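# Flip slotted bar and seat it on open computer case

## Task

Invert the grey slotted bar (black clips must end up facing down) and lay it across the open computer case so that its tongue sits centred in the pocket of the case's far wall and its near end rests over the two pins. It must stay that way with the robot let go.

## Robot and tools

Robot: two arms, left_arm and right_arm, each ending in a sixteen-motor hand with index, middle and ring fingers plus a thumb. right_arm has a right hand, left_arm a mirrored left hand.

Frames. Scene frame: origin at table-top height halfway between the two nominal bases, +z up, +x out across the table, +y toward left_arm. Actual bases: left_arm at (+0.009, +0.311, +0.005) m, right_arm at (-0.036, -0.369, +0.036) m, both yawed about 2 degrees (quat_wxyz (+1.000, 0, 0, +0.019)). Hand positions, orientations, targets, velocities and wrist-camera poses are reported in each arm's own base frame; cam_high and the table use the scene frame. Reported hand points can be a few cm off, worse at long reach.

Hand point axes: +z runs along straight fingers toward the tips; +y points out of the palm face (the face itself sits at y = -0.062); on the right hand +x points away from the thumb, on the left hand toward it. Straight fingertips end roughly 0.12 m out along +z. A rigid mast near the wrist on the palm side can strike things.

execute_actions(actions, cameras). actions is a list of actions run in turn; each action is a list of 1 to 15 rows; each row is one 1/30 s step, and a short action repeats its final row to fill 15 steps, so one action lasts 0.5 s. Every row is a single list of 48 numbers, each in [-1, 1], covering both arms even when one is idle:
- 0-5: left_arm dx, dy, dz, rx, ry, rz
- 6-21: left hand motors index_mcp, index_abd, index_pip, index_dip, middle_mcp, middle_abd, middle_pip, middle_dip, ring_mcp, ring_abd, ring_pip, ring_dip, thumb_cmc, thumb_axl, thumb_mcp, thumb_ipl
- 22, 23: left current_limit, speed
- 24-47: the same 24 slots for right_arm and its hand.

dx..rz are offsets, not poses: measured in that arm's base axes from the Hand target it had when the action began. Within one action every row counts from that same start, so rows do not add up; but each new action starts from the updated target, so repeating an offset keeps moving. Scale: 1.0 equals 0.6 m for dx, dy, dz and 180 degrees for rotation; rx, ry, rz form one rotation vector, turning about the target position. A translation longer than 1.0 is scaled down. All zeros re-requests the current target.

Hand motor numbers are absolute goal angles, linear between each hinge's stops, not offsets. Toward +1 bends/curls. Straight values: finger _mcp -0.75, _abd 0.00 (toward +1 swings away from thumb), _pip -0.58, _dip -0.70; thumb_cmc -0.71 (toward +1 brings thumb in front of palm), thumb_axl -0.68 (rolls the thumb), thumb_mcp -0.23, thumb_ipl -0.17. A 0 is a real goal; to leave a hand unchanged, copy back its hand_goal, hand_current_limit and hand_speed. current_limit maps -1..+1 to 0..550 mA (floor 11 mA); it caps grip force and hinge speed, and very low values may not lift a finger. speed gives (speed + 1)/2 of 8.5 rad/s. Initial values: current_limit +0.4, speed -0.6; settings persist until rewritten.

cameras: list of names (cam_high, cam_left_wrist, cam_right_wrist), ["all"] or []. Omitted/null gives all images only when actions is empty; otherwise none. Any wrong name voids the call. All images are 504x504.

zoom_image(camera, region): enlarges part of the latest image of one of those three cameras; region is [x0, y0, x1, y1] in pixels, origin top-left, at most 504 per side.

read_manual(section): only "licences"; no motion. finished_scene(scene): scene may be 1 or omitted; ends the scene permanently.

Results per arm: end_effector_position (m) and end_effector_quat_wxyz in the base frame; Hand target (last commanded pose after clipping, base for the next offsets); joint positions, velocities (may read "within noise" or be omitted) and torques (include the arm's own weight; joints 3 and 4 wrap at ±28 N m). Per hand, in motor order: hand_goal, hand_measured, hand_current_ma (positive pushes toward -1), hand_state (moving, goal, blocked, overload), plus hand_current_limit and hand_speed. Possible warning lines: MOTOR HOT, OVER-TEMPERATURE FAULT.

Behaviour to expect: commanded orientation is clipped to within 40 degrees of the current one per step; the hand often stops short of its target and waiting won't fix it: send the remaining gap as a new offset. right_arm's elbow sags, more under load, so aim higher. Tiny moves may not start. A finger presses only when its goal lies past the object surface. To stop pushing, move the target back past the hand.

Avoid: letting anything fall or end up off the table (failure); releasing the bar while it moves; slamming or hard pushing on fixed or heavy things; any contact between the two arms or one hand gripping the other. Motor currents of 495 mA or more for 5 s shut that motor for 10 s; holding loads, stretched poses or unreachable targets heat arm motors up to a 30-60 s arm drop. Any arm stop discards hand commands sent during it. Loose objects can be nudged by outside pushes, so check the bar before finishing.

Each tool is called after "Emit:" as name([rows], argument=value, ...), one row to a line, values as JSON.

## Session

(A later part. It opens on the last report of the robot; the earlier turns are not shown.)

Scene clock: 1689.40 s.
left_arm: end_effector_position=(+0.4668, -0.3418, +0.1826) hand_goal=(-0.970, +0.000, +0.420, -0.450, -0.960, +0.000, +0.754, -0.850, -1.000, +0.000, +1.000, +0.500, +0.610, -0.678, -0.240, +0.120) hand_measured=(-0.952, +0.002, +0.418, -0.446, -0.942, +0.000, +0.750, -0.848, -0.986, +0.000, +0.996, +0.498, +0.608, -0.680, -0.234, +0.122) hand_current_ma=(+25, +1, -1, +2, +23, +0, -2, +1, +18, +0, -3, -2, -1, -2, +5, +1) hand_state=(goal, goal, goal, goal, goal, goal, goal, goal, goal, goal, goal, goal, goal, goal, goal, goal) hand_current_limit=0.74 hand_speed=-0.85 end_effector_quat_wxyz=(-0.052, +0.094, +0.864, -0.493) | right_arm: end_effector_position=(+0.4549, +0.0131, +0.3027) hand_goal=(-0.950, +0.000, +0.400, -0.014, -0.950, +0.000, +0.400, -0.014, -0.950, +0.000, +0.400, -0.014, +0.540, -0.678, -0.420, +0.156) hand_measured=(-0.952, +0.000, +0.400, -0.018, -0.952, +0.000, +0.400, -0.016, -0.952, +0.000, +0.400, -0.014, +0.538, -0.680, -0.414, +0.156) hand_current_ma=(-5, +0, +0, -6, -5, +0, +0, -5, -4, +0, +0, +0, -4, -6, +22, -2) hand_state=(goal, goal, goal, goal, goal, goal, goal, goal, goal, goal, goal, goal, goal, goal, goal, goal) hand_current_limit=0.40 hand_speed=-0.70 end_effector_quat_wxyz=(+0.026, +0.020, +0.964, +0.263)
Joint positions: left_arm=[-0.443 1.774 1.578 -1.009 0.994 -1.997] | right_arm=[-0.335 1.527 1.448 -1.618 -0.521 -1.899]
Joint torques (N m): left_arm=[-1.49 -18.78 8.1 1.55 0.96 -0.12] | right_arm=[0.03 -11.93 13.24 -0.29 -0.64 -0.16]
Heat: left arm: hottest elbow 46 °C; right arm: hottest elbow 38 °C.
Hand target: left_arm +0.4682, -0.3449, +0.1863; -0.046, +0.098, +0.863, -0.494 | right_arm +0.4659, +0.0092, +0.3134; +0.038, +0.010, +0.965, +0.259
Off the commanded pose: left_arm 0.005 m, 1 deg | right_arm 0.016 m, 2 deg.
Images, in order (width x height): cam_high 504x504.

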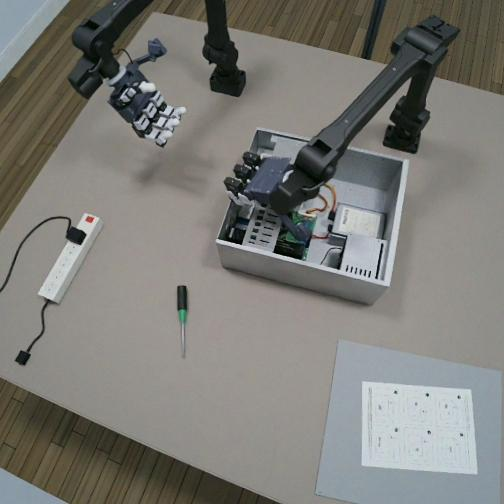

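Emit:
execute_actions([
  [[0,0,0.015,0,0,0,-0.97,0,0.42,-0.5,-0.96,0,0.755,-0.88,-1.0,0,1.0,0.5,0.61,-0.678,-0.25,0.12,0.74,-0.85,0,0,0,0,0,0,-0.95,0,0.4,-0.014,-0.95,0,0.4,-0.014,-0.95,0,0.4,-0.014,0.54,-0.678,-0.42,0.157,0.4,-0.7],[0,0,0.03,0,0,0,-0.97,0,0.42,-0.5,-0.96,0,0.755,-0.88,-1.0,0,1.0,0.5,0.61,-0.678,-0.25,0.12,0.74,-0.85,0,0,0,0,0,0,-0.95,0,0.4,-0.014,-0.95,0,0.4,-0.014,-0.95,0,0.4,-0.014,0.54,-0.678,-0.42,0.157,0.4,-0.7]],
], cameras=["cam_high"])

Emit:
zoom_image(camera="cam_high", region=[226, 120, 326, 260])

Scene clock: 1692.33 s.
left_arm: end_effector_position=(+0.4620, -0.3395, +0.1891) hand_goal=(-0.970, +0.000, +0.420, -0.500, -0.960, +0.000, +0.754, -0.880, -1.000, +0.000, +1.000, +0.500, +0.610, -0.678, -0.250, +0.120) hand_measured=(-0.952, +0.002, +0.418, -0.496, -0.942, +0.000, +0.750, -0.878, -0.986, +0.000, +0.996, +0.498, +0.608, -0.680, -0.244, +0.122) hand_current_ma=(+25, +1, -1, +2, +23, +0, -2, +1, +18, +0, -3, -2, -1, -2, +5, +1) hand_state=(goal, goal, goal, goal, goal, goal, goal, goal, goal, goal, goal, goal, goal, goal, goal, goal) hand_current_limit=0.74 hand_speed=-0.85 end_effector_quat_wxyz=(-0.055, +0.092, +0.864, -0.492) | right_arm: end_effector_position=(+0.4549, +0.0131, +0.3027) hand_goal=(-0.950, +0.000, +0.400, -0.014, -0.950, +0.000, +0.400, -0.014, -0.950, +0.000, +0.400, -0.014, +0.540, -0.678, -0.420, +0.156) hand_measured=(-0.952, +0.000, +0.400, -0.018, -0.952, +0.000, +0.400, -0.016, -0.952, +0.000, +0.400, -0.014, +0.538, -0.680, -0.414, +0.156) hand_current_ma=(-5, +0, +0, -6, -5, +0, +0, -5, -4, +0, +0, +0, -4, -6, +22, -2) hand_state=(goal, goal, goal, goal, goal, goal, goal, goal, goal, goal, goal, goal, goal, goal, goal, goal) hand_current_limit=0.40 hand_speed=-0.70 end_effector_quat_wxyz=(+0.026, +0.020, +0.964, +0.263)
Joint positions: left_arm=[-0.443 1.761 1.578 -1.029 0.994 -1.997] | right_arm=[-0.335 1.527 1.448 -1.618 -0.521 -1.899]
Joint torques (N m): left_arm=[-1.49 -18.37 10.54 0.59 0.96 -0.13] | right_arm=[0.03 -11.87 13.26 -0.29 -0.65 -0.16]
Heat: left arm: hottest elbow 46 °C; right arm: hottest elbow 38 °C.
Hand target: left_arm +0.4681, -0.3449, +0.2044; -0.046, +0.098, +0.863, -0.494 | right_arm +0.4659, +0.0092, +0.3134; +0.038, +0.010, +0.965, +0.259
Off the commanded pose: left_arm 0.017 m, 1 deg | right_arm 0.016 m, 2 deg.
Images, in order (width x height): cam_high 504x504.

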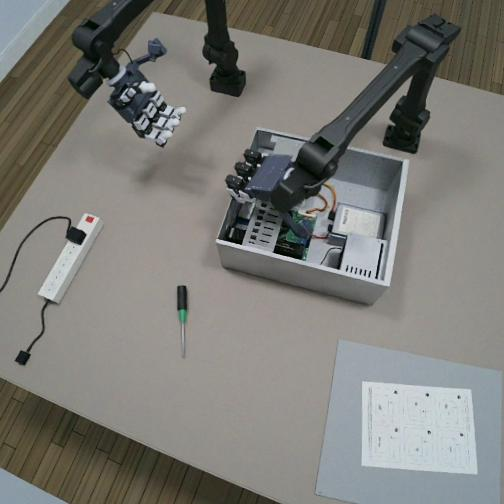

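Scaled by 3.600 from the camera's 504x504 image, which has a finer 720x720 frame.

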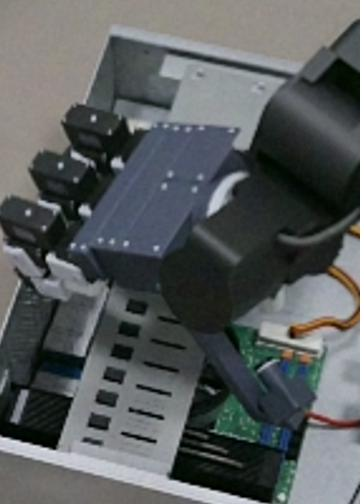

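Emit:
execute_actions([
  [[0,0,0.02,0,0,0,-0.97,0,0.42,-0.5,-0.96,0,0.755,-0.88,-1.0,0,1.0,0.5,0.61,-0.678,-0.25,0.12,0.74,-0.85,0,0,0,0,0,0,-0.95,0,0.4,-0.014,-0.95,0,0.4,-0.014,-0.95,0,0.4,-0.014,0.54,-0.678,-0.42,0.157,0.4,-0.7],[0,0,0.04,0,0,0,-0.97,0,0.42,-0.5,-0.96,0,0.755,-0.88,-1.0,0,1.0,0.5,0.61,-0.678,-0.25,0.12,0.74,-0.85,0,0,0,0,0,0,-0.95,0,0.4,-0.014,-0.95,0,0.4,-0.014,-0.95,0,0.4,-0.014,0.54,-0.678,-0.42,0.157,0.4,-0.7]],
  [[0,0,0.02,0,0,0,-0.97,0,0.42,-0.5,-0.96,0,0.755,-0.88,-1.0,0,1.0,0.5,0.61,-0.678,-0.25,0.12,0.74,-0.85,0,0,0,0,0,0,-0.95,0,0.4,-0.014,-0.95,0,0.4,-0.014,-0.95,0,0.4,-0.014,0.54,-0.678,-0.42,0.157,0.4,-0.7],[0,0,0.05,0,0,0,-0.97,0,0.42,-0.5,-0.96,0,0.755,-0.88,-1.0,0,1.0,0.5,0.61,-0.678,-0.25,0.12,0.74,-0.85,0,0,0,0,0,0,-0.95,0,0.4,-0.014,-0.95,0,0.4,-0.014,-0.95,0,0.4,-0.014,0.54,-0.678,-0.42,0.157,0.4,-0.7]],
], cameras=["cam_high", "cam_left_wrist"])

Emit:
zoom_image(camera="cam_high", region=[226, 120, 326, 260])

Scene clock: 1697.87 s.
left_arm: end_effector_position=(+0.4605, -0.3388, +0.2425) hand_goal=(-0.970, +0.000, +0.420, -0.500, -0.960, +0.000, +0.754, -0.880, -1.000, +0.000, +1.000, +0.500, +0.610, -0.678, -0.250, +0.120) hand_measured=(-0.952, +0.002, +0.418, -0.496, -0.944, +0.000, +0.750, -0.878, -0.986, +0.000, +0.996, +0.498, +0.608, -0.680, -0.244, +0.122) hand_current_ma=(+24, +1, -1, +2, +22, +0, -2, +1, +18, +0, -3, -2, -1, -2, +5, +1) hand_state=(goal, goal, goal, goal, goal, goal, goal, goal, goal, goal, goal, goal, goal, goal, goal, goal) hand_current_limit=0.74 hand_speed=-0.85 end_effector_quat_wxyz=(-0.056, +0.092, +0.864, -0.491) | right_arm: end_effector_position=(+0.4549, +0.0131, +0.3027) hand_goal=(-0.950, +0.000, +0.400, -0.014, -0.950, +0.000, +0.400, -0.014, -0.950, +0.000, +0.400, -0.014, +0.540, -0.678, -0.420, +0.156) hand_measured=(-0.952, +0.000, +0.400, -0.018, -0.952, +0.000, +0.400, -0.016, -0.952, +0.000, +0.400, -0.014, +0.538, -0.680, -0.414, +0.156) hand_current_ma=(-5, +0, +0, -6, -5, +0, +0, -5, -4, +0, +0, +0, -4, -6, +22, -2) hand_state=(goal, goal, goal, goal, goal, goal, goal, goal, goal, goal, goal, goal, goal, goal, goal, goal) hand_current_limit=0.40 hand_speed=-0.70 end_effector_quat_wxyz=(+0.026, +0.020, +0.964, +0.263)
Joint positions: left_arm=[-0.443 1.741 1.692 -1.164 0.994 -1.997] | right_arm=[-0.335 1.527 1.448 -1.618 -0.521 -1.899]
Joint torques (N m): left_arm=[-1.49 -17.61 11.44 0.68 0.97 -0.14] | right_arm=[0.03 -11.87 13.24 -0.31 -0.65 -0.16]
Heat: left arm: hottest elbow 46 °C; right arm: hottest elbow 38 °C.
Hand target: left_arm +0.4682, -0.3450, +0.2583; -0.046, +0.098, +0.863, -0.494 | right_arm +0.4659, +0.0092, +0.3134; +0.038, +0.010, +0.965, +0.259
Off the commanded pose: left_arm 0.019 m, 1 deg | right_arm 0.016 m, 2 deg.
camera_calibration:
cam_left_wrist: T_world_to_cam=[[0.716314, -0.434628, 0.545887, -0.649821], [-0.335773, 0.471089, 0.815678, 0.0648297], [-0.611678, -0.767576, 0.191511, 0.0975452], [0, 0, 0, 1]] pos_world=[0.54691, -0.238098, 0.283167]
Images, in order (width x height): cam_high 504x504, cam_left_wrist 504x504.

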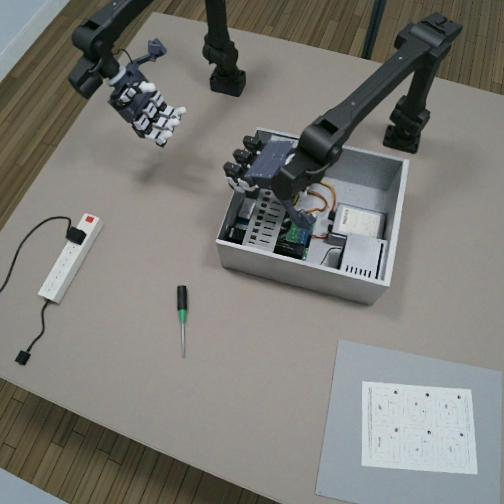

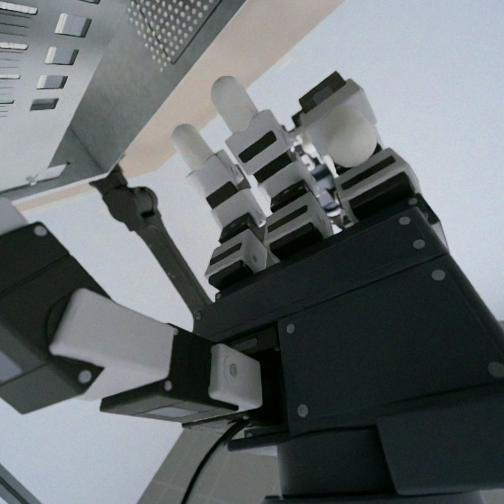

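Scaled by 3.600 from the camera's 504x504 image, which has a finer 720x720 frame.

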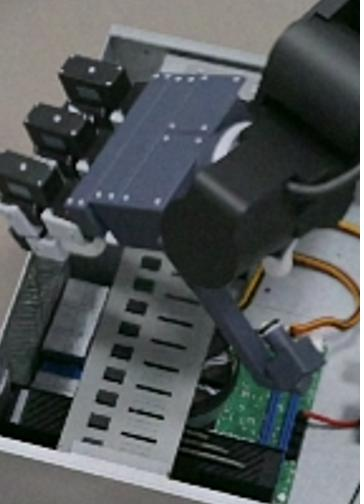

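Emit:
execute_actions([
  [[0,0,0.03,0,0,0,-0.97,0,0.42,-0.5,-0.96,0,0.755,-0.88,-1.0,0,1.0,0.5,0.61,-0.678,-0.25,0.12,0.4,-0.85,0,0,0,0,0,0,-0.95,0,0.4,-0.014,-0.95,0,0.4,-0.014,-0.95,0,0.4,-0.014,0.54,-0.678,-0.42,0.157,0.4,-0.7],[-0.02,0.02,0.07,0,0,0,-0.97,0,0.42,-0.5,-0.96,0,0.755,-0.88,-1.0,0,1.0,0.5,0.61,-0.678,-0.25,0.12,0.4,-0.85,0,0,0,0,0,0,-0.95,0,0.4,-0.014,-0.95,0,0.4,-0.014,-0.95,0,0.4,-0.014,0.54,-0.678,-0.42,0.157,0.4,-0.7]],
  [[-0.02,0.03,0.03,0,0,0,-0.97,0,0.42,-0.5,-0.96,0,0.755,-0.88,-1.0,0,1.0,0.5,0.61,-0.678,-0.25,0.12,0.4,-0.85,0,0,0,0,0,0,-0.95,0,0.4,-0.014,-0.95,0,0.4,-0.014,-0.95,0,0.4,-0.014,0.54,-0.678,-0.42,0.157,0.4,-0.7],[-0.04,0.1,0.05,0,0,0,-0.97,0,0.42,-0.5,-0.96,0,0.755,-0.88,-1.0,0,1.0,0.5,0.61,-0.678,-0.25,0.12,0.4,-0.85,0,0,0,0,0,0,-0.95,0,0.4,-0.014,-0.95,0,0.4,-0.014,-0.95,0,0.4,-0.014,0.54,-0.678,-0.42,0.157,0.4,-0.7]],
  [[-0.03,0.06,0.0,0,0,0,-0.97,0,0.42,-0.5,-0.96,0,0.755,-0.88,-1.0,0,1.0,0.5,0.61,-0.678,-0.25,0.12,0.4,-0.85,0,0,0,0,0,0,-0.95,0,0.4,-0.014,-0.95,0,0.4,-0.014,-0.95,0,0.4,-0.014,0.54,-0.678,-0.42,0.157,0.4,-0.7],[-0.06,0.14,0.0,0,0,0,-0.97,0,0.42,-0.5,-0.96,0,0.755,-0.88,-1.0,0,1.0,0.5,0.61,-0.678,-0.25,0.12,0.4,-0.85,0,0,0,0,0,0,-0.95,0,0.4,-0.014,-0.95,0,0.4,-0.014,-0.95,0,0.4,-0.014,0.54,-0.678,-0.42,0.157,0.4,-0.7]],
], cameras=["cam_high", "cam_left_wrist"])

Emit:
zoom_image(camera="cam_high", region=[226, 120, 326, 260])

Scene clock: 1704.83 s.
left_arm: end_effector_position=(+0.3973, -0.1893, +0.3380) hand_goal=(-0.970, +0.000, +0.420, -0.500, -0.960, +0.000, +0.754, -0.880, -1.000, +0.000, +1.000, +0.500, +0.610, -0.678, -0.250, +0.120) hand_measured=(-0.954, +0.002, +0.418, -0.498, -0.946, +0.000, +0.752, -0.878, -0.986, +0.000, +0.996, +0.498, +0.610, -0.680, -0.246, +0.122) hand_current_ma=(+20, +1, -1, +1, +17, +0, -1, +1, +15, +0, -2, -1, +0, -1, +3, +1) hand_state=(goal, goal, goal, goal, goal, goal, goal, goal, goal, goal, goal, goal, goal, goal, goal, goal) hand_current_limit=0.40 hand_speed=-0.85 end_effector_quat_wxyz=(-0.029, +0.095, +0.864, -0.494) | right_arm: end_effector_position=(+0.4549, +0.0131, +0.3027) hand_goal=(-0.950, +0.000, +0.400, -0.014, -0.950, +0.000, +0.400, -0.014, -0.950, +0.000, +0.400, -0.014, +0.540, -0.678, -0.420, +0.156) hand_measured=(-0.952, +0.000, +0.400, -0.018, -0.952, +0.000, +0.400, -0.016, -0.952, +0.000, +0.400, -0.014, +0.538, -0.680, -0.414, +0.156) hand_current_ma=(-5, +0, +0, -6, -5, +0, +0, -5, -4, +0, +0, +0, -4, -6, +22, -2) hand_state=(goal, goal, goal, goal, goal, goal, goal, goal, goal, goal, goal, goal, goal, goal, goal, goal) hand_current_limit=0.40 hand_speed=-0.70 end_effector_quat_wxyz=(+0.026, +0.020, +0.964, +0.263)
Joint positions: left_arm=[-0.201 1.495 1.655 -1.676 1.034 -1.584] | right_arm=[-0.335 1.527 1.448 -1.618 -0.521 -1.899]
Joint torques (N m): left_arm=[-1.26 -12.63 6.84 0.08 1.22 0.06] | right_arm=[0.03 -11.87 13.23 -0.31 -0.65 -0.16]
Heat: left arm: hottest elbow 46 °C; right arm: hottest elbow 38 °C.
Hand target: left_arm +0.3962, -0.1890, +0.3304; -0.046, +0.098, +0.863, -0.494 | right_arm +0.4659, +0.0092, +0.3134; +0.038, +0.010, +0.965, +0.259
Off the commanded pose: left_arm 0.008 m, 2 deg | right_arm 0.016 m, 2 deg.
joint sent to its limit (left arm) — joint 4 (wrist pitch), lower limit. The joint targets still meet the commanded pose.
camera_calibration:
cam_left_wrist: T_world_to_cam=[[0.697497, -0.413455, 0.58528, -0.593559], [-0.385449, 0.472068, 0.792831, -0.0771631], [-0.604092, -0.778593, 0.1699, 0.157537], [0, 0, 0, 1]] pos_world=[0.47943, -0.0863267, 0.38181]
Images, in order (width x height): cam_high 504x504, cam_left_wrist 504x504.

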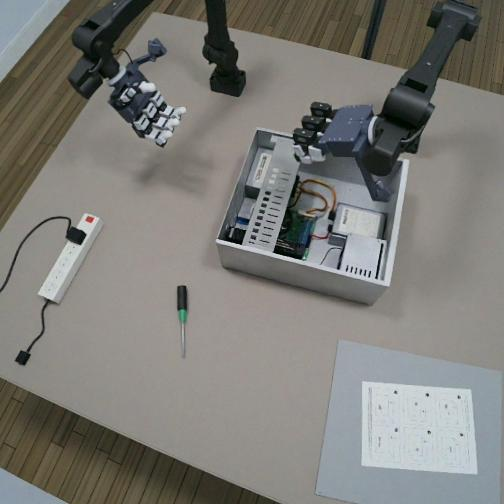

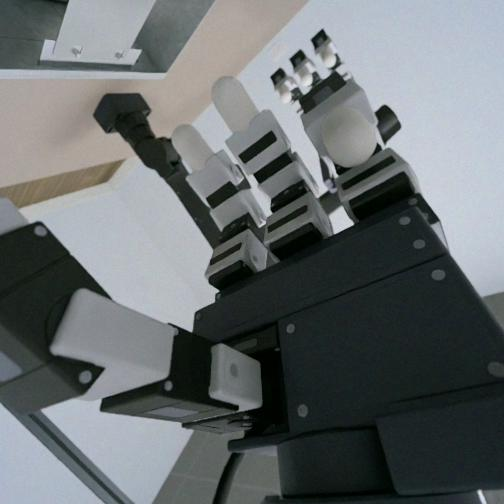

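Scaled by 3.600 from the camera's 504x504 image, which has a finer 720x720 frame.

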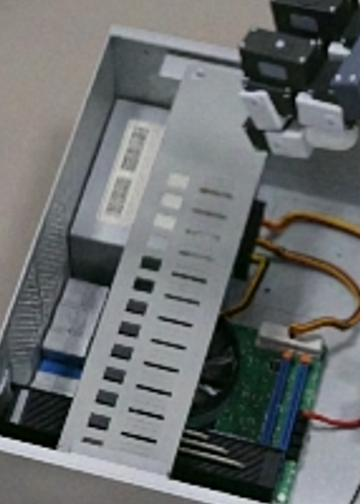

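Emit:
zoom_image(camera="cam_left_wrist", region=[30, 0, 160, 80])

Emit:
zoom_image(camera="cam_high", region=[236, 232, 280, 256])

Emit:
zoom_image(camera="cam_high", region=[266, 128, 306, 150])

Scaled by 3.877 from the camera's 504x504 image, which has a finer 720x720 frame.

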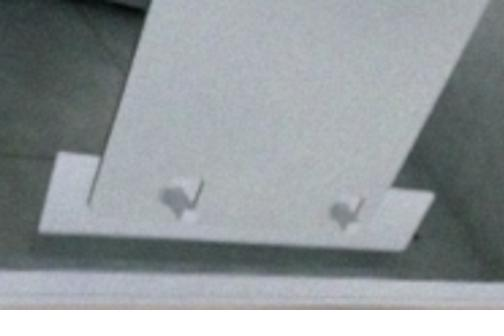

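Scaled by 11.455 from the camera's 504x504 image, which has a finer 720x720 frame.

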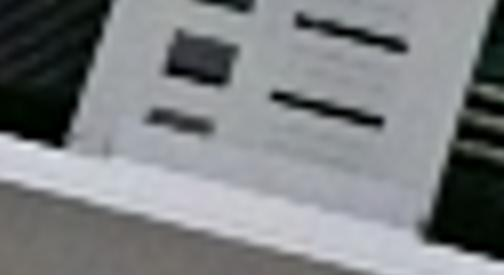

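Scaled by 12.600 from the camera's 504x504 image, which has a finer 720x720 frame.

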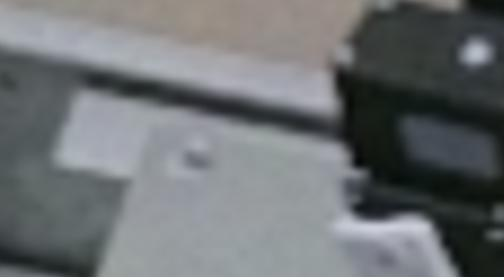

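Emit:
zoom_image(camera="cam_left_wrist", region=[36, 30, 96, 70])

Emit:
zoom_image(camera="cam_left_wrist", region=[90, 30, 150, 70])

Scaled by 8.400 from the camera's 504x504 image, which has a finer 720x720 frame.

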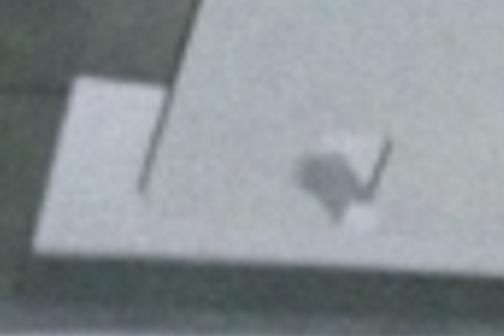

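Scaled by 8.400 from the camera's 504x504 image, which has a finer 720x720 frame.

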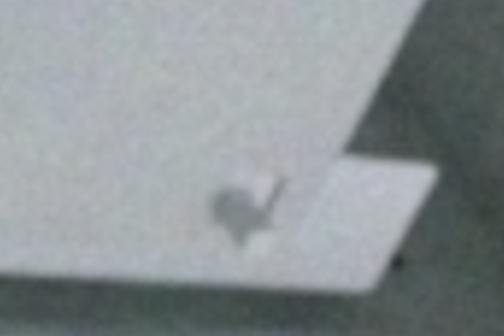

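Emit:
execute_actions(actions=[], cameras=["cam_high"])

Emit:
zoom_image(camera="cam_high", region=[236, 236, 258, 252])

Emit:
zoom_image(camera="cam_high", region=[260, 240, 282, 256])

Scene clock: 1717.67 s.
left_arm: end_effector_position=(+0.3974, -0.1893, +0.3380) hand_goal=(-0.970, +0.000, +0.420, -0.500, -0.960, +0.000, +0.754, -0.880, -1.000, +0.000, +1.000, +0.500, +0.610, -0.678, -0.250, +0.120) hand_measured=(-0.954, +0.002, +0.418, -0.498, -0.946, +0.000, +0.752, -0.878, -0.986, +0.000, +0.996, +0.498, +0.610, -0.680, -0.246, +0.122) hand_current_ma=(+20, +1, -1, +1, +17, +0, -1, +1, +15, +0, -2, -1, +0, -1, +3, +1) hand_state=(goal, goal, goal, goal, goal, goal, goal, goal, goal, goal, goal, goal, goal, goal, goal, goal) hand_current_limit=0.40 hand_speed=-0.85 end_effector_quat_wxyz=(-0.028, +0.095, +0.864, -0.494) | right_arm: end_effector_position=(+0.4549, +0.0131, +0.3027) hand_goal=(-0.950, +0.000, +0.400, -0.014, -0.950, +0.000, +0.400, -0.014, -0.950, +0.000, +0.400, -0.014, +0.540, -0.678, -0.420, +0.156) hand_measured=(-0.952, +0.000, +0.400, -0.018, -0.952, +0.000, +0.400, -0.016, -0.952, +0.000, +0.400, -0.014, +0.538, -0.680, -0.414, +0.156) hand_current_ma=(-5, +0, +0, -6, -5, +0, +0, -5, -4, +0, +0, +0, -4, -6, +22, -2) hand_state=(goal, goal, goal, goal, goal, goal, goal, goal, goal, goal, goal, goal, goal, goal, goal, goal) hand_current_limit=0.40 hand_speed=-0.70 end_effector_quat_wxyz=(+0.026, +0.020, +0.964, +0.263)
Joint positions: left_arm=[-0.201 1.495 1.655 -1.676 1.034 -1.583] | right_arm=[-0.335 1.527 1.448 -1.618 -0.521 -1.899]
Joint velocities: within noise
Joint torques (N m): left_arm=[-1.2 -12.63 6.83 0.09 1.22 0.06] | right_arm=[0.03 -11.93 13.24 -0.29 -0.65 -0.16]
Heat: left arm: hottest elbow 44 °C; right arm: hottest elbow 38 °C.
Hand target: left_arm +0.3962, -0.1890, +0.3304; -0.046, +0.099, +0.863, -0.494 | right_arm +0.4659, +0.0092, +0.3134; +0.038, +0.010, +0.965, +0.259
Off the commanded pose: left_arm 0.008 m, 2 deg | right_arm 0.016 m, 2 deg.
Images, in order (width x height): cam_high 504x504.

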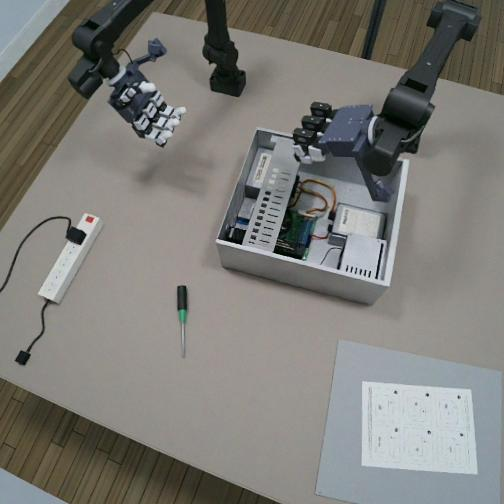

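Scaled by 22.909 from the camera's 504x504 image, which has a finer 720x720 frame.

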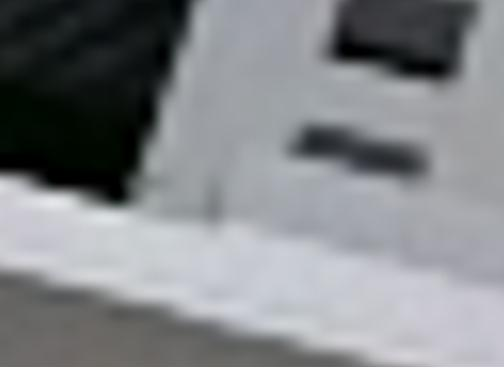

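Scaled by 22.909 from the camera's 504x504 image, which has a finer 720x720 frame.

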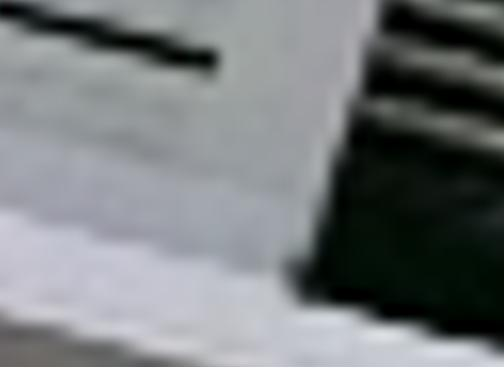

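Emit:
execute_actions([
  [[0.03,-0.07,0.0,0,0,0,-0.97,0,0.42,-0.5,-0.96,0,0.755,-0.88,-1.0,0,1.0,0.5,0.61,-0.678,-0.25,0.12,0.4,-0.85,0,0,0,0,0,0,-0.95,0,0.4,-0.014,-0.95,0,0.4,-0.014,-0.95,0,0.4,-0.014,0.54,-0.678,-0.42,0.157,0.4,-0.7],[0.06,-0.14,0.0,0,0,0,-0.97,0,0.42,-0.5,-0.96,0,0.755,-0.88,-1.0,0,1.0,0.5,0.61,-0.678,-0.25,0.12,0.4,-0.85,0,0,0,0,0,0,-0.95,0,0.4,-0.014,-0.95,0,0.4,-0.014,-0.95,0,0.4,-0.014,0.54,-0.678,-0.42,0.157,0.4,-0.7]],
  [[0.02,-0.07,-0.01,0,0,0,-0.97,0,0.42,-0.5,-0.96,0,0.755,-0.88,-1.0,0,1.0,0.5,0.61,-0.678,-0.25,0.12,0.4,-0.85,0,0,0,0,0,0,-0.95,0,0.4,-0.014,-0.95,0,0.4,-0.014,-0.95,0,0.4,-0.014,0.54,-0.678,-0.42,0.157,0.4,-0.7],[0.04,-0.1,-0.05,0,0,0,-0.97,0,0.42,-0.5,-0.96,0,0.755,-0.88,-1.0,0,1.0,0.5,0.61,-0.678,-0.25,0.12,0.4,-0.85,0,0,0,0,0,0,-0.95,0,0.4,-0.014,-0.95,0,0.4,-0.014,-0.95,0,0.4,-0.014,0.54,-0.678,-0.42,0.157,0.4,-0.7]],
  [[0.02,-0.02,-0.03,0,0,0,-0.97,0,0.42,-0.5,-0.96,0,0.755,-0.88,-1.0,0,1.0,0.5,0.61,-0.678,-0.25,0.12,0.4,-0.85,0,0,0,0,0,0,-0.95,0,0.4,-0.014,-0.95,0,0.4,-0.014,-0.95,0,0.4,-0.014,0.54,-0.678,-0.42,0.157,0.4,-0.7],[0.02,-0.02,-0.07,0,0,0,-0.97,0,0.42,-0.5,-0.96,0,0.755,-0.88,-1.0,0,1.0,0.5,0.61,-0.678,-0.25,0.12,0.4,-0.85,0,0,0,0,0,0,-0.95,0,0.4,-0.014,-0.95,0,0.4,-0.014,-0.95,0,0.4,-0.014,0.54,-0.678,-0.42,0.157,0.4,-0.7]],
], cameras=["cam_high"])

Emit:
zoom_image(camera="cam_high", region=[226, 120, 326, 260])

Scene clock: 1729.13 s.
left_arm: end_effector_position=(+0.4678, -0.3399, +0.2739) hand_goal=(-0.970, +0.000, +0.420, -0.500, -0.960, +0.000, +0.754, -0.880, -1.000, +0.000, +1.000, +0.500, +0.610, -0.678, -0.250, +0.120) hand_measured=(-0.954, +0.002, +0.418, -0.498, -0.946, +0.000, +0.752, -0.878, -0.986, +0.000, +0.996, +0.498, +0.610, -0.680, -0.246, +0.122) hand_current_ma=(+20, +1, -1, +1, +17, +0, -1, +1, +15, +0, -2, -1, +0, -1, +2, +1) hand_state=(goal, goal, goal, goal, goal, goal, goal, goal, goal, goal, goal, goal, goal, goal, goal, goal) hand_current_limit=0.40 hand_speed=-0.85 end_effector_quat_wxyz=(-0.036, +0.105, +0.860, -0.498) | right_arm: end_effector_position=(+0.4549, +0.0131, +0.3027) hand_goal=(-0.950, +0.000, +0.400, -0.014, -0.950, +0.000, +0.400, -0.014, -0.950, +0.000, +0.400, -0.014, +0.540, -0.678, -0.420, +0.156) hand_measured=(-0.952, +0.000, +0.400, -0.018, -0.952, +0.000, +0.400, -0.016, -0.952, +0.000, +0.400, -0.014, +0.538, -0.680, -0.414, +0.156) hand_current_ma=(-5, +0, +0, -6, -5, +0, +0, -5, -4, +0, +0, +0, -4, -6, +22, -2) hand_state=(goal, goal, goal, goal, goal, goal, goal, goal, goal, goal, goal, goal, goal, goal, goal, goal) hand_current_limit=0.40 hand_speed=-0.70 end_effector_quat_wxyz=(+0.026, +0.020, +0.964, +0.263)
Joint positions: left_arm=[-0.439 1.731 1.758 -1.2 0.995 -1.984] | right_arm=[-0.335 1.527 1.448 -1.618 -0.521 -1.899]
Joint torques (N m): left_arm=[-1.73 -16.5 7.23 1.92 0.9 -0.2] | right_arm=[0.03 -11.93 13.23 -0.28 -0.65 -0.16]
Heat: left arm: hottest elbow 43 °C; right arm: hottest elbow 38 °C.
Hand target: left_arm +0.4683, -0.3449, +0.2585; -0.046, +0.098, +0.863, -0.494 | right_arm +0.4659, +0.0092, +0.3134; +0.038, +0.010, +0.965, +0.259
Off the commanded pose: left_arm 0.016 m, 2 deg | right_arm 0.016 m, 2 deg.
Images, in order (width x height): cam_high 504x504.

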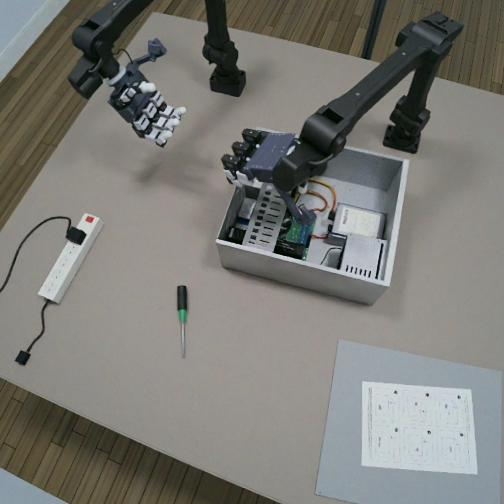

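Scaled by 3.600 from the camera's 504x504 image, which has a finer 720x720 frame.

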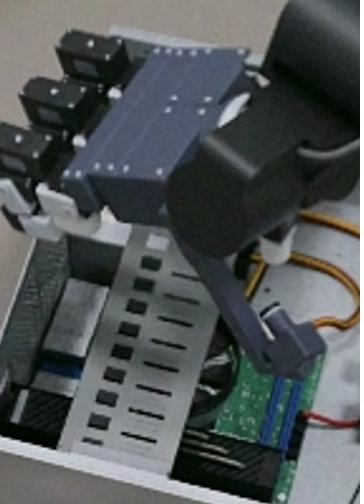

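Emit:
execute_actions([
  [[0.0,0.0,-0.02,0,0.003,0,-0.97,0,0.42,-0.5,-0.96,0,0.755,-0.88,-1.0,0,1.0,0.5,0.61,-0.678,-0.25,0.12,0.4,-0.85,0,0,0,0,0,0,-0.95,0,0.4,-0.014,-0.95,0,0.4,-0.014,-0.95,0,0.4,-0.014,0.54,-0.678,-0.42,0.157,0.4,-0.7],[0.0,0.0,-0.045,0,0.003,0,-0.97,0,0.42,-0.5,-0.96,0,0.755,-0.88,-1.0,0,1.0,0.5,0.61,-0.678,-0.25,0.12,0.4,-0.85,0,0,0,0,0,0,-0.95,0,0.4,-0.014,-0.95,0,0.4,-0.014,-0.95,0,0.4,-0.014,0.54,-0.678,-0.42,0.157,0.4,-0.7]],
  [[0.0,0.0,-0.02,0,0,0,-0.97,0,0.42,-0.5,-0.96,0,0.755,-0.88,-1.0,0,1.0,0.5,0.61,-0.678,-0.25,0.12,0.4,-0.85,0,0,0,0,0,0,-0.95,0,0.4,-0.014,-0.95,0,0.4,-0.014,-0.95,0,0.4,-0.014,0.54,-0.678,-0.42,0.157,0.4,-0.7],[0.0,0.0,-0.04,0,0,0,-0.97,0,0.42,-0.5,-0.96,0,0.755,-0.88,-1.0,0,1.0,0.5,0.61,-0.678,-0.25,0.12,0.4,-0.85,0,0,0,0,0,0,-0.95,0,0.4,-0.014,-0.95,0,0.4,-0.014,-0.95,0,0.4,-0.014,0.54,-0.678,-0.42,0.157,0.4,-0.7]],
], cameras=["cam_high"])

Emit:
zoom_image(camera="cam_high", region=[226, 120, 326, 260])

Scene clock: 1734.80 s.
left_arm: end_effector_position=(+0.4693, -0.3407, +0.2201) hand_goal=(-0.970, +0.000, +0.420, -0.500, -0.960, +0.000, +0.754, -0.880, -1.000, +0.000, +1.000, +0.500, +0.610, -0.678, -0.250, +0.120) hand_measured=(-0.954, +0.002, +0.418, -0.498, -0.946, +0.000, +0.752, -0.878, -0.986, +0.000, +0.996, +0.498, +0.610, -0.680, -0.246, +0.122) hand_current_ma=(+20, +1, -1, +1, +17, +0, -1, +1, +15, +0, -2, -1, +0, -1, +2, +1) hand_state=(goal, goal, goal, goal, goal, goal, goal, goal, goal, goal, goal, goal, goal, goal, goal, goal) hand_current_limit=0.40 hand_speed=-0.85 end_effector_quat_wxyz=(-0.041, +0.102, +0.861, -0.496) | right_arm: end_effector_position=(+0.4549, +0.0131, +0.3027) hand_goal=(-0.950, +0.000, +0.400, -0.014, -0.950, +0.000, +0.400, -0.014, -0.950, +0.000, +0.400, -0.014, +0.540, -0.678, -0.420, +0.156) hand_measured=(-0.952, +0.000, +0.400, -0.018, -0.952, +0.000, +0.400, -0.016, -0.952, +0.000, +0.400, -0.014, +0.538, -0.680, -0.414, +0.156) hand_current_ma=(-5, +0, +0, -6, -5, +0, +0, -5, -4, +0, +0, +0, -4, -6, +22, -2) hand_state=(goal, goal, goal, goal, goal, goal, goal, goal, goal, goal, goal, goal, goal, goal, goal, goal) hand_current_limit=0.40 hand_speed=-0.70 end_effector_quat_wxyz=(+0.026, +0.020, +0.964, +0.263)
Joint positions: left_arm=[-0.439 1.749 1.643 -1.079 0.995 -1.986] | right_arm=[-0.335 1.527 1.448 -1.618 -0.521 -1.899]
Joint torques (N m): left_arm=[-1.61 -16.97 7.24 1.81 1.06 -0.21] | right_arm=[0.03 -11.87 13.24 -0.29 -0.65 -0.16]
Heat: left arm: hottest elbow 43 °C; right arm: hottest elbow 38 °C.
Hand target: left_arm +0.4682, -0.3448, +0.2073; -0.050, +0.096, +0.863, -0.494 | right_arm +0.4659, +0.0092, +0.3134; +0.038, +0.010, +0.965, +0.259
Off the commanded pose: left_arm 0.013 m, 1 deg | right_arm 0.016 m, 2 deg.
Images, in order (width x height): cam_high 504x504.

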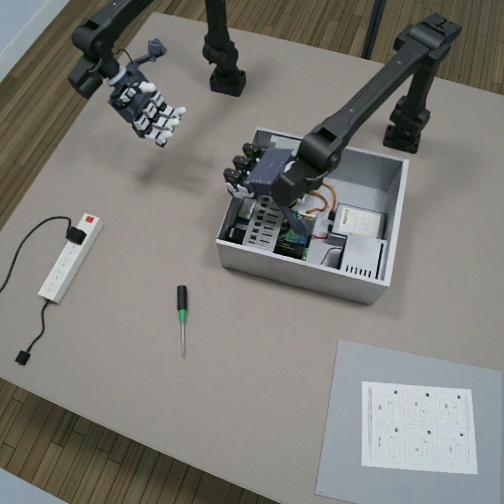

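Scaled by 3.600 from the camera's 504x504 image, which has a finer 720x720 frame.

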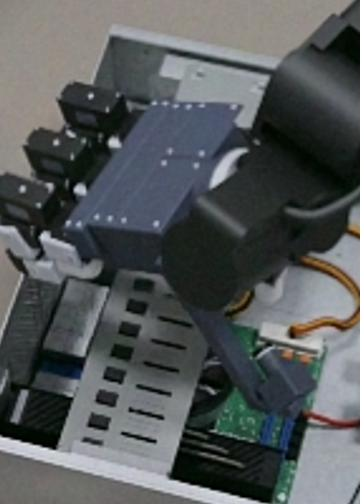

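Emit:
execute_actions([
  [[0.0,0.0,-0.012,0,0,0,-0.97,0,0.42,-0.5,-0.96,0,0.755,-0.88,-1.0,0,1.0,0.5,0.61,-0.678,-0.25,0.12,0.4,-0.85,0,0,0,0,0,0,-0.95,0,0.4,-0.014,-0.95,0,0.4,-0.014,-0.95,0,0.4,-0.014,0.54,-0.678,-0.42,0.157,0.4,-0.7],[0.0,0.0,-0.025,0,0,0,-0.97,0,0.42,-0.5,-0.96,0,0.755,-0.88,-1.0,0,1.0,0.5,0.61,-0.678,-0.25,0.12,0.4,-0.85,0,0,0,0,0,0,-0.95,0,0.4,-0.014,-0.95,0,0.4,-0.014,-0.95,0,0.4,-0.014,0.54,-0.678,-0.42,0.157,0.4,-0.7]],
  [[0.0,0.0,-0.012,0,0,0,-0.97,0,0.42,-0.5,-0.96,0,0.755,-0.88,-1.0,0,1.0,0.5,0.61,-0.678,-0.25,0.12,0.4,-0.85,0,0,0,0,0,0,-0.95,0,0.4,-0.014,-0.95,0,0.4,-0.014,-0.95,0,0.4,-0.014,0.54,-0.678,-0.42,0.157,0.4,-0.7],[0.0,0.0,-0.022,0,0,0,-0.97,0,0.42,-0.5,-0.96,0,0.755,-0.88,-1.0,0,1.0,0.5,0.61,-0.678,-0.25,0.12,0.4,-0.85,0,0,0,0,0,0,-0.95,0,0.4,-0.014,-0.95,0,0.4,-0.014,-0.95,0,0.4,-0.014,0.54,-0.678,-0.42,0.157,0.4,-0.7]],
], cameras=["cam_high", "cam_left_wrist"])

Emit:
zoom_image(camera="cam_high", region=[236, 232, 280, 256])

Emit:
zoom_image(camera="cam_high", region=[266, 128, 306, 150])

Scene clock: 1739.17 s.
left_arm: end_effector_position=(+0.4699, -0.3410, +0.1943) hand_goal=(-0.970, +0.000, +0.420, -0.500, -0.960, +0.000, +0.754, -0.880, -1.000, +0.000, +1.000, +0.500, +0.610, -0.678, -0.250, +0.120) hand_measured=(-0.954, +0.002, +0.418, -0.498, -0.946, +0.000, +0.752, -0.878, -0.986, +0.000, +0.996, +0.498, +0.610, -0.680, -0.246, +0.122) hand_current_ma=(+20, +1, -1, +1, +17, +0, -1, +1, +15, +0, -2, -1, +0, -1, +2, +1) hand_state=(goal, goal, goal, goal, goal, goal, goal, goal, goal, goal, goal, goal, goal, goal, goal, goal) hand_current_limit=0.40 hand_speed=-0.85 end_effector_quat_wxyz=(-0.039, +0.103, +0.861, -0.497) | right_arm: end_effector_position=(+0.4549, +0.0131, +0.3027) hand_goal=(-0.950, +0.000, +0.400, -0.014, -0.950, +0.000, +0.400, -0.014, -0.950, +0.000, +0.400, -0.014, +0.540, -0.678, -0.420, +0.156) hand_measured=(-0.952, +0.000, +0.400, -0.018, -0.952, +0.000, +0.400, -0.016, -0.952, +0.000, +0.400, -0.014, +0.538, -0.680, -0.414, +0.156) hand_current_ma=(-5, +0, +0, -6, -5, +0, +0, -5, -4, +0, +0, +0, -4, -6, +22, -2) hand_state=(goal, goal, goal, goal, goal, goal, goal, goal, goal, goal, goal, goal, goal, goal, goal, goal) hand_current_limit=0.40 hand_speed=-0.70 end_effector_quat_wxyz=(+0.026, +0.020, +0.964, +0.263)
Joint positions: left_arm=[-0.439 1.758 1.586 -1.009 0.995 -1.986] | right_arm=[-0.335 1.527 1.448 -1.618 -0.521 -1.899]
Joint torques (N m): left_arm=[-1.73 -16.67 7.09 1.91 1.06 -0.23] | right_arm=[0.03 -11.93 13.26 -0.28 -0.65 -0.16]
Heat: left arm: hottest elbow 43 °C; right arm: hottest elbow 38 °C.
Hand target: left_arm +0.4682, -0.3448, +0.1790; -0.050, +0.096, +0.863, -0.494 | right_arm +0.4659, +0.0092, +0.3134; +0.038, +0.010, +0.965, +0.259
Off the commanded pose: left_arm 0.016 m, 2 deg | right_arm 0.016 m, 2 deg.
camera_calibration:
cam_left_wrist: T_world_to_cam=[[0.693875, -0.427076, 0.579779, -0.624661], [-0.364798, 0.485703, 0.794365, 0.131057], [-0.620854, -0.762692, 0.18122, 0.118832], [0, 0, 0, 1]] pos_world=[0.555023, -0.2398, 0.236524]
Images, in order (width x height): cam_high 504x504, cam_left_wrist 504x504.

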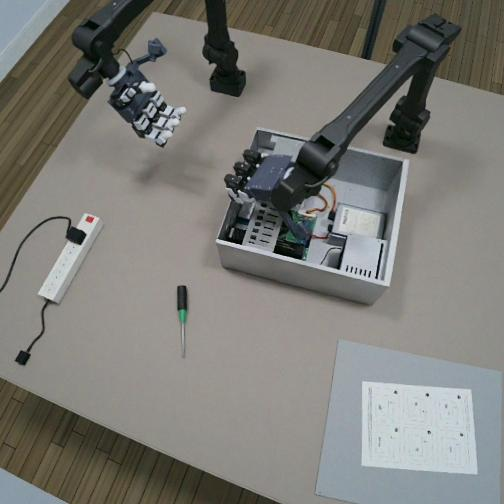

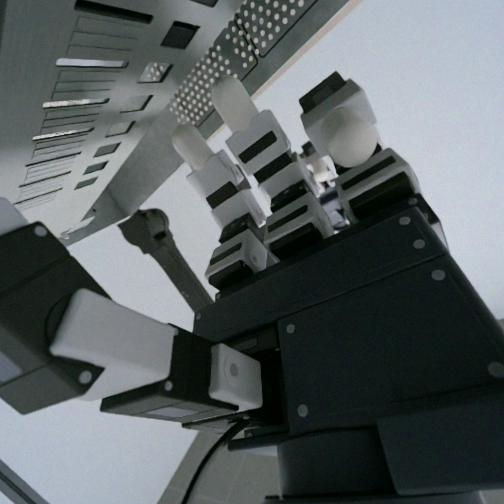

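Scaled by 11.455 from the camera's 504x504 image, which has a finer 720x720 frame.

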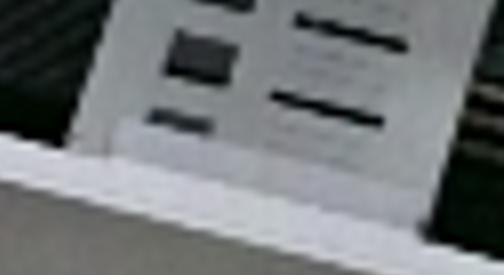

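Scaled by 12.600 from the camera's 504x504 image, which has a finer 720x720 frame.

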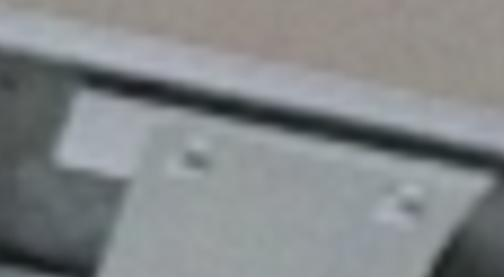

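Emit:
execute_actions([
  [[0.0,0.0,-0.016,0,0,0,-0.97,0,0.42,-0.5,-0.96,0,0.755,-0.88,-1.0,0,1.0,0.5,0.61,-0.678,-0.25,0.12,0.4,-0.85,0,0,0,0,0,0,-0.95,0,0.4,-0.014,-0.95,0,0.4,-0.014,-0.95,0,0.4,-0.014,0.54,-0.678,-0.42,0.157,0.4,-0.7]],
  [[0.0,0.0,0,0,0,0,-0.96,0,0.42,-0.4,-0.95,0,0.755,-0.78,-1.0,0,1.0,0.5,0.61,-0.678,-0.25,0.12,0.4,-0.9,0,0,0,0,0,0,-0.95,0,0.4,-0.014,-0.95,0,0.4,-0.014,-0.95,0,0.4,-0.014,0.54,-0.678,-0.42,0.157,0.4,-0.7],[0.0,0.0,0,0,0,0,-0.94,0,0.42,-0.32,-0.93,0,0.755,-0.7,-1.0,0,1.0,0.5,0.61,-0.678,-0.25,0.12,0.4,-0.9,0,0,0,0,0,0,-0.95,0,0.4,-0.014,-0.95,0,0.4,-0.014,-0.95,0,0.4,-0.014,0.54,-0.678,-0.42,0.157,0.4,-0.7],[0.0,0.0,0,0,0,0,-0.92,0,0.42,-0.24,-0.91,0,0.755,-0.62,-1.0,0,1.0,0.5,0.61,-0.678,-0.25,0.12,0.4,-0.9,0,0,0,0,0,0,-0.95,0,0.4,-0.014,-0.95,0,0.4,-0.014,-0.95,0,0.4,-0.014,0.54,-0.678,-0.42,0.157,0.4,-0.7]],
], cameras=["cam_high", "cam_left_wrist"])

Emit:
zoom_image(camera="cam_high", region=[236, 232, 280, 256])

Emit:
zoom_image(camera="cam_left_wrist", region=[140, 60, 280, 200])

Scene clock: 1744.13 s.
left_arm: end_effector_position=(+0.4703, -0.3411, +0.1858) hand_goal=(-0.920, +0.000, +0.420, -0.240, -0.910, +0.000, +0.754, -0.620, -1.000, +0.000, +1.000, +0.500, +0.610, -0.678, -0.250, +0.120) hand_measured=(-0.914, +0.002, +0.418, -0.244, -0.906, +0.000, +0.752, -0.622, -0.986, +0.000, +0.996, +0.498, +0.610, -0.680, -0.246, +0.122) hand_current_ma=(+4, +1, -1, -2, +3, +0, -1, -1, +15, +0, -2, -1, +0, -1, +2, +1) hand_state=(goal, goal, goal, goal, goal, goal, goal, goal, goal, goal, goal, goal, goal, goal, goal, goal) hand_current_limit=0.40 hand_speed=-0.90 end_effector_quat_wxyz=(-0.038, +0.103, +0.861, -0.497) | right_arm: end_effector_position=(+0.4549, +0.0131, +0.3027) hand_goal=(-0.950, +0.000, +0.400, -0.014, -0.950, +0.000, +0.400, -0.014, -0.950, +0.000, +0.400, -0.014, +0.540, -0.678, -0.420, +0.156) hand_measured=(-0.952, +0.000, +0.400, -0.018, -0.952, +0.000, +0.400, -0.016, -0.952, +0.000, +0.400, -0.014, +0.538, -0.680, -0.414, +0.156) hand_current_ma=(-5, +0, +0, -6, -5, +0, +0, -5, -4, +0, +0, +0, -4, -6, +22, -2) hand_state=(goal, goal, goal, goal, goal, goal, goal, goal, goal, goal, goal, goal, goal, goal, goal, goal) hand_current_limit=0.40 hand_speed=-0.70 end_effector_quat_wxyz=(+0.026, +0.020, +0.964, +0.263)
Joint positions: left_arm=[-0.439 1.762 1.568 -0.985 0.995 -1.986] | right_arm=[-0.335 1.527 1.448 -1.618 -0.521 -1.899]
Joint torques (N m): left_arm=[-1.67 -16.62 7.04 1.91 1.05 -0.23] | right_arm=[0.03 -11.93 13.24 -0.29 -0.65 -0.16]
Heat: left arm: hottest elbow 42 °C; right arm: hottest elbow 38 °C.
Hand target: left_arm +0.4683, -0.3449, +0.1696; -0.050, +0.096, +0.863, -0.494 | right_arm +0.4659, +0.0092, +0.3134; +0.038, +0.010, +0.965, +0.259
Off the commanded pose: left_arm 0.017 m, 2 deg | right_arm 0.016 m, 2 deg.
camera_calibration:
cam_left_wrist: T_world_to_cam=[[0.692694, -0.426457, 0.581644, -0.619663], [-0.366453, 0.4865, 0.793114, 0.139285], [-0.621199, -0.76253, 0.180719, 0.120809], [0, 0, 0, 1]] pos_world=[0.555324, -0.239901, 0.228122]
Images, in order (width x height): cam_high 504x504, cam_left_wrist 504x504.

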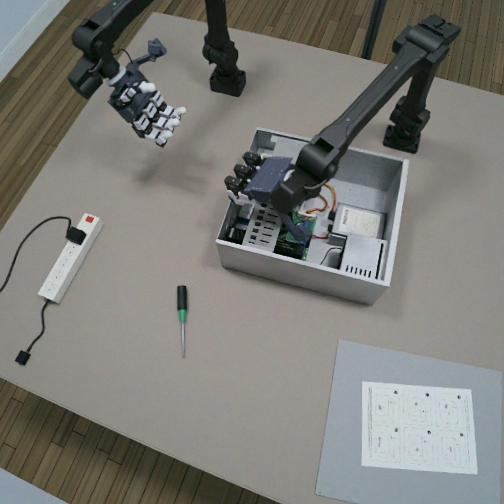

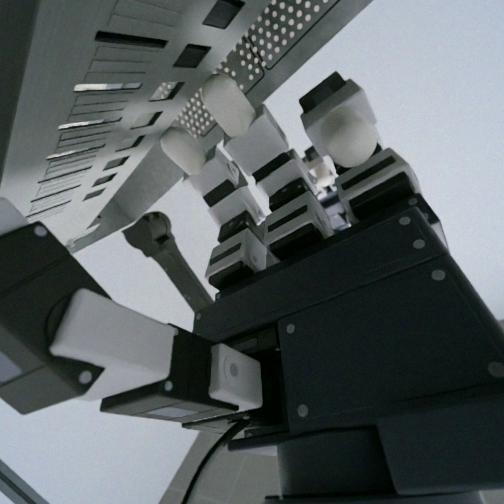

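Scaled by 11.455 from the camera's 504x504 image, which has a finer 720x720 frame.

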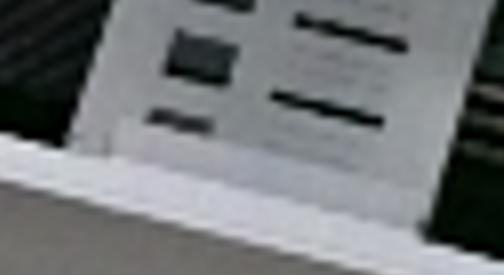

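Scaled by 3.600 from the camera's 504x504 image, which has a finer 720x720 frame.

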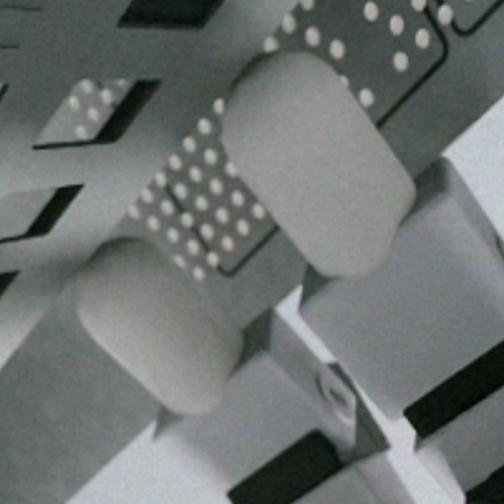

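Emit:
execute_actions([
  [[0.0,0.0,0,0,0,0,-0.91,0,0.42,-0.22,-0.90,0,0.755,-0.60,-1.0,0,1.0,0.5,0.61,-0.678,-0.25,0.12,0.4,-0.92,0,0,0,0,0,0,-0.95,0,0.4,-0.014,-0.95,0,0.4,-0.014,-0.95,0,0.4,-0.014,0.54,-0.678,-0.42,0.157,0.4,-0.7],[0.0,0.0,0,0,0,0,-0.905,0,0.42,-0.22,-0.89,0,0.755,-0.59,-1.0,0,1.0,0.5,0.61,-0.678,-0.25,0.12,0.4,-0.92,0,0,0,0,0,0,-0.95,0,0.4,-0.014,-0.95,0,0.4,-0.014,-0.95,0,0.4,-0.014,0.54,-0.678,-0.42,0.157,0.4,-0.7],[0.0,0.0,0,0,0,0,-0.90,0,0.42,-0.22,-0.88,0,0.755,-0.58,-1.0,0,1.0,0.5,0.61,-0.678,-0.25,0.12,0.4,-0.92,0,0,0,0,0,0,-0.95,0,0.4,-0.014,-0.95,0,0.4,-0.014,-0.95,0,0.4,-0.014,0.54,-0.678,-0.42,0.157,0.4,-0.7]],
], cameras=["cam_high", "cam_left_wrist"])

Emit:
zoom_image(camera="cam_high", region=[236, 232, 280, 256])

Emit:
zoom_image(camera="cam_left_wrist", region=[140, 60, 280, 200])

Scene clock: 1748.10 s.
left_arm: end_effector_position=(+0.4703, -0.3411, +0.1858) hand_goal=(-0.900, +0.000, +0.420, -0.220, -0.880, +0.000, +0.754, -0.580, -1.000, +0.000, +1.000, +0.500, +0.610, -0.678, -0.250, +0.120) hand_measured=(-0.894, +0.002, +0.418, -0.224, -0.876, +0.000, +0.752, -0.584, -0.986, +0.000, +0.996, +0.498, +0.610, -0.680, -0.246, +0.122) hand_current_ma=(+4, +1, -1, -2, +3, +0, -1, -2, +15, +0, -2, -1, +0, -1, +2, +1) hand_state=(goal, goal, goal, goal, goal, goal, goal, goal, goal, goal, goal, goal, goal, goal, goal, goal) hand_current_limit=0.40 hand_speed=-0.92 end_effector_quat_wxyz=(-0.038, +0.103, +0.861, -0.497) | right_arm: end_effector_position=(+0.4549, +0.0131, +0.3027) hand_goal=(-0.950, +0.000, +0.400, -0.014, -0.950, +0.000, +0.400, -0.014, -0.950, +0.000, +0.400, -0.014, +0.540, -0.678, -0.420, +0.156) hand_measured=(-0.952, +0.000, +0.400, -0.018, -0.952, +0.000, +0.400, -0.016, -0.952, +0.000, +0.400, -0.014, +0.538, -0.680, -0.414, +0.156) hand_current_ma=(-5, +0, +0, -6, -5, +0, +0, -5, -4, +0, +0, +0, -4, -6, +22, -2) hand_state=(goal, goal, goal, goal, goal, goal, goal, goal, goal, goal, goal, goal, goal, goal, goal, goal) hand_current_limit=0.40 hand_speed=-0.70 end_effector_quat_wxyz=(+0.026, +0.020, +0.964, +0.263)
Joint positions: left_arm=[-0.439 1.762 1.568 -0.985 0.995 -1.986] | right_arm=[-0.335 1.527 1.448 -1.618 -0.521 -1.899]
Joint torques (N m): left_arm=[-1.61 -16.62 7.02 1.89 1.05 -0.23] | right_arm=[0.03 -11.93 13.24 -0.29 -0.64 -0.16]
Heat: left arm: hottest elbow 42 °C; right arm: hottest elbow 38 °C.
Hand target: left_arm +0.4683, -0.3449, +0.1696; -0.050, +0.096, +0.863, -0.494 | right_arm +0.4659, +0.0092, +0.3134; +0.038, +0.010, +0.965, +0.259
Off the commanded pose: left_arm 0.017 m, 2 deg | right_arm 0.016 m, 2 deg.
camera_calibration:
cam_left_wrist: T_world_to_cam=[[0.692694, -0.426457, 0.581644, -0.619663], [-0.366453, 0.4865, 0.793114, 0.139285], [-0.621199, -0.76253, 0.180719, 0.120809], [0, 0, 0, 1]] pos_world=[0.555324, -0.239901, 0.228122]
Images, in order (width x height): cam_high 504x504, cam_left_wrist 504x504.

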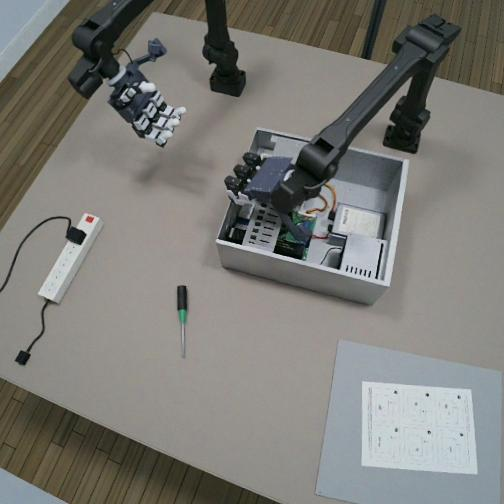

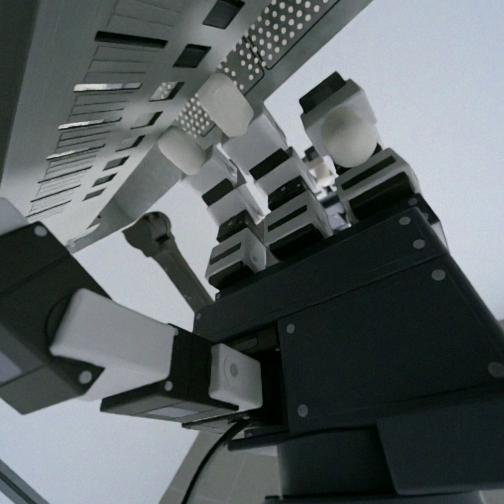

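Scaled by 11.455 from the camera's 504x504 image, which has a finer 720x720 frame.

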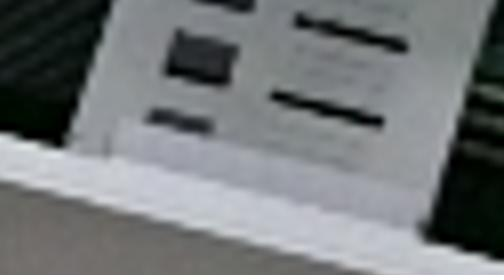

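Scaled by 3.600 from the camera's 504x504 image, which has a finer 720x720 frame.

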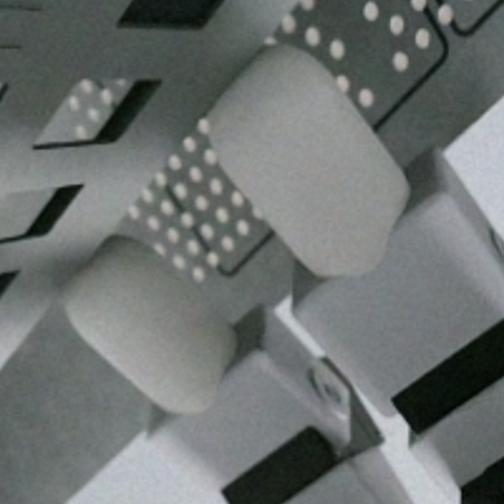

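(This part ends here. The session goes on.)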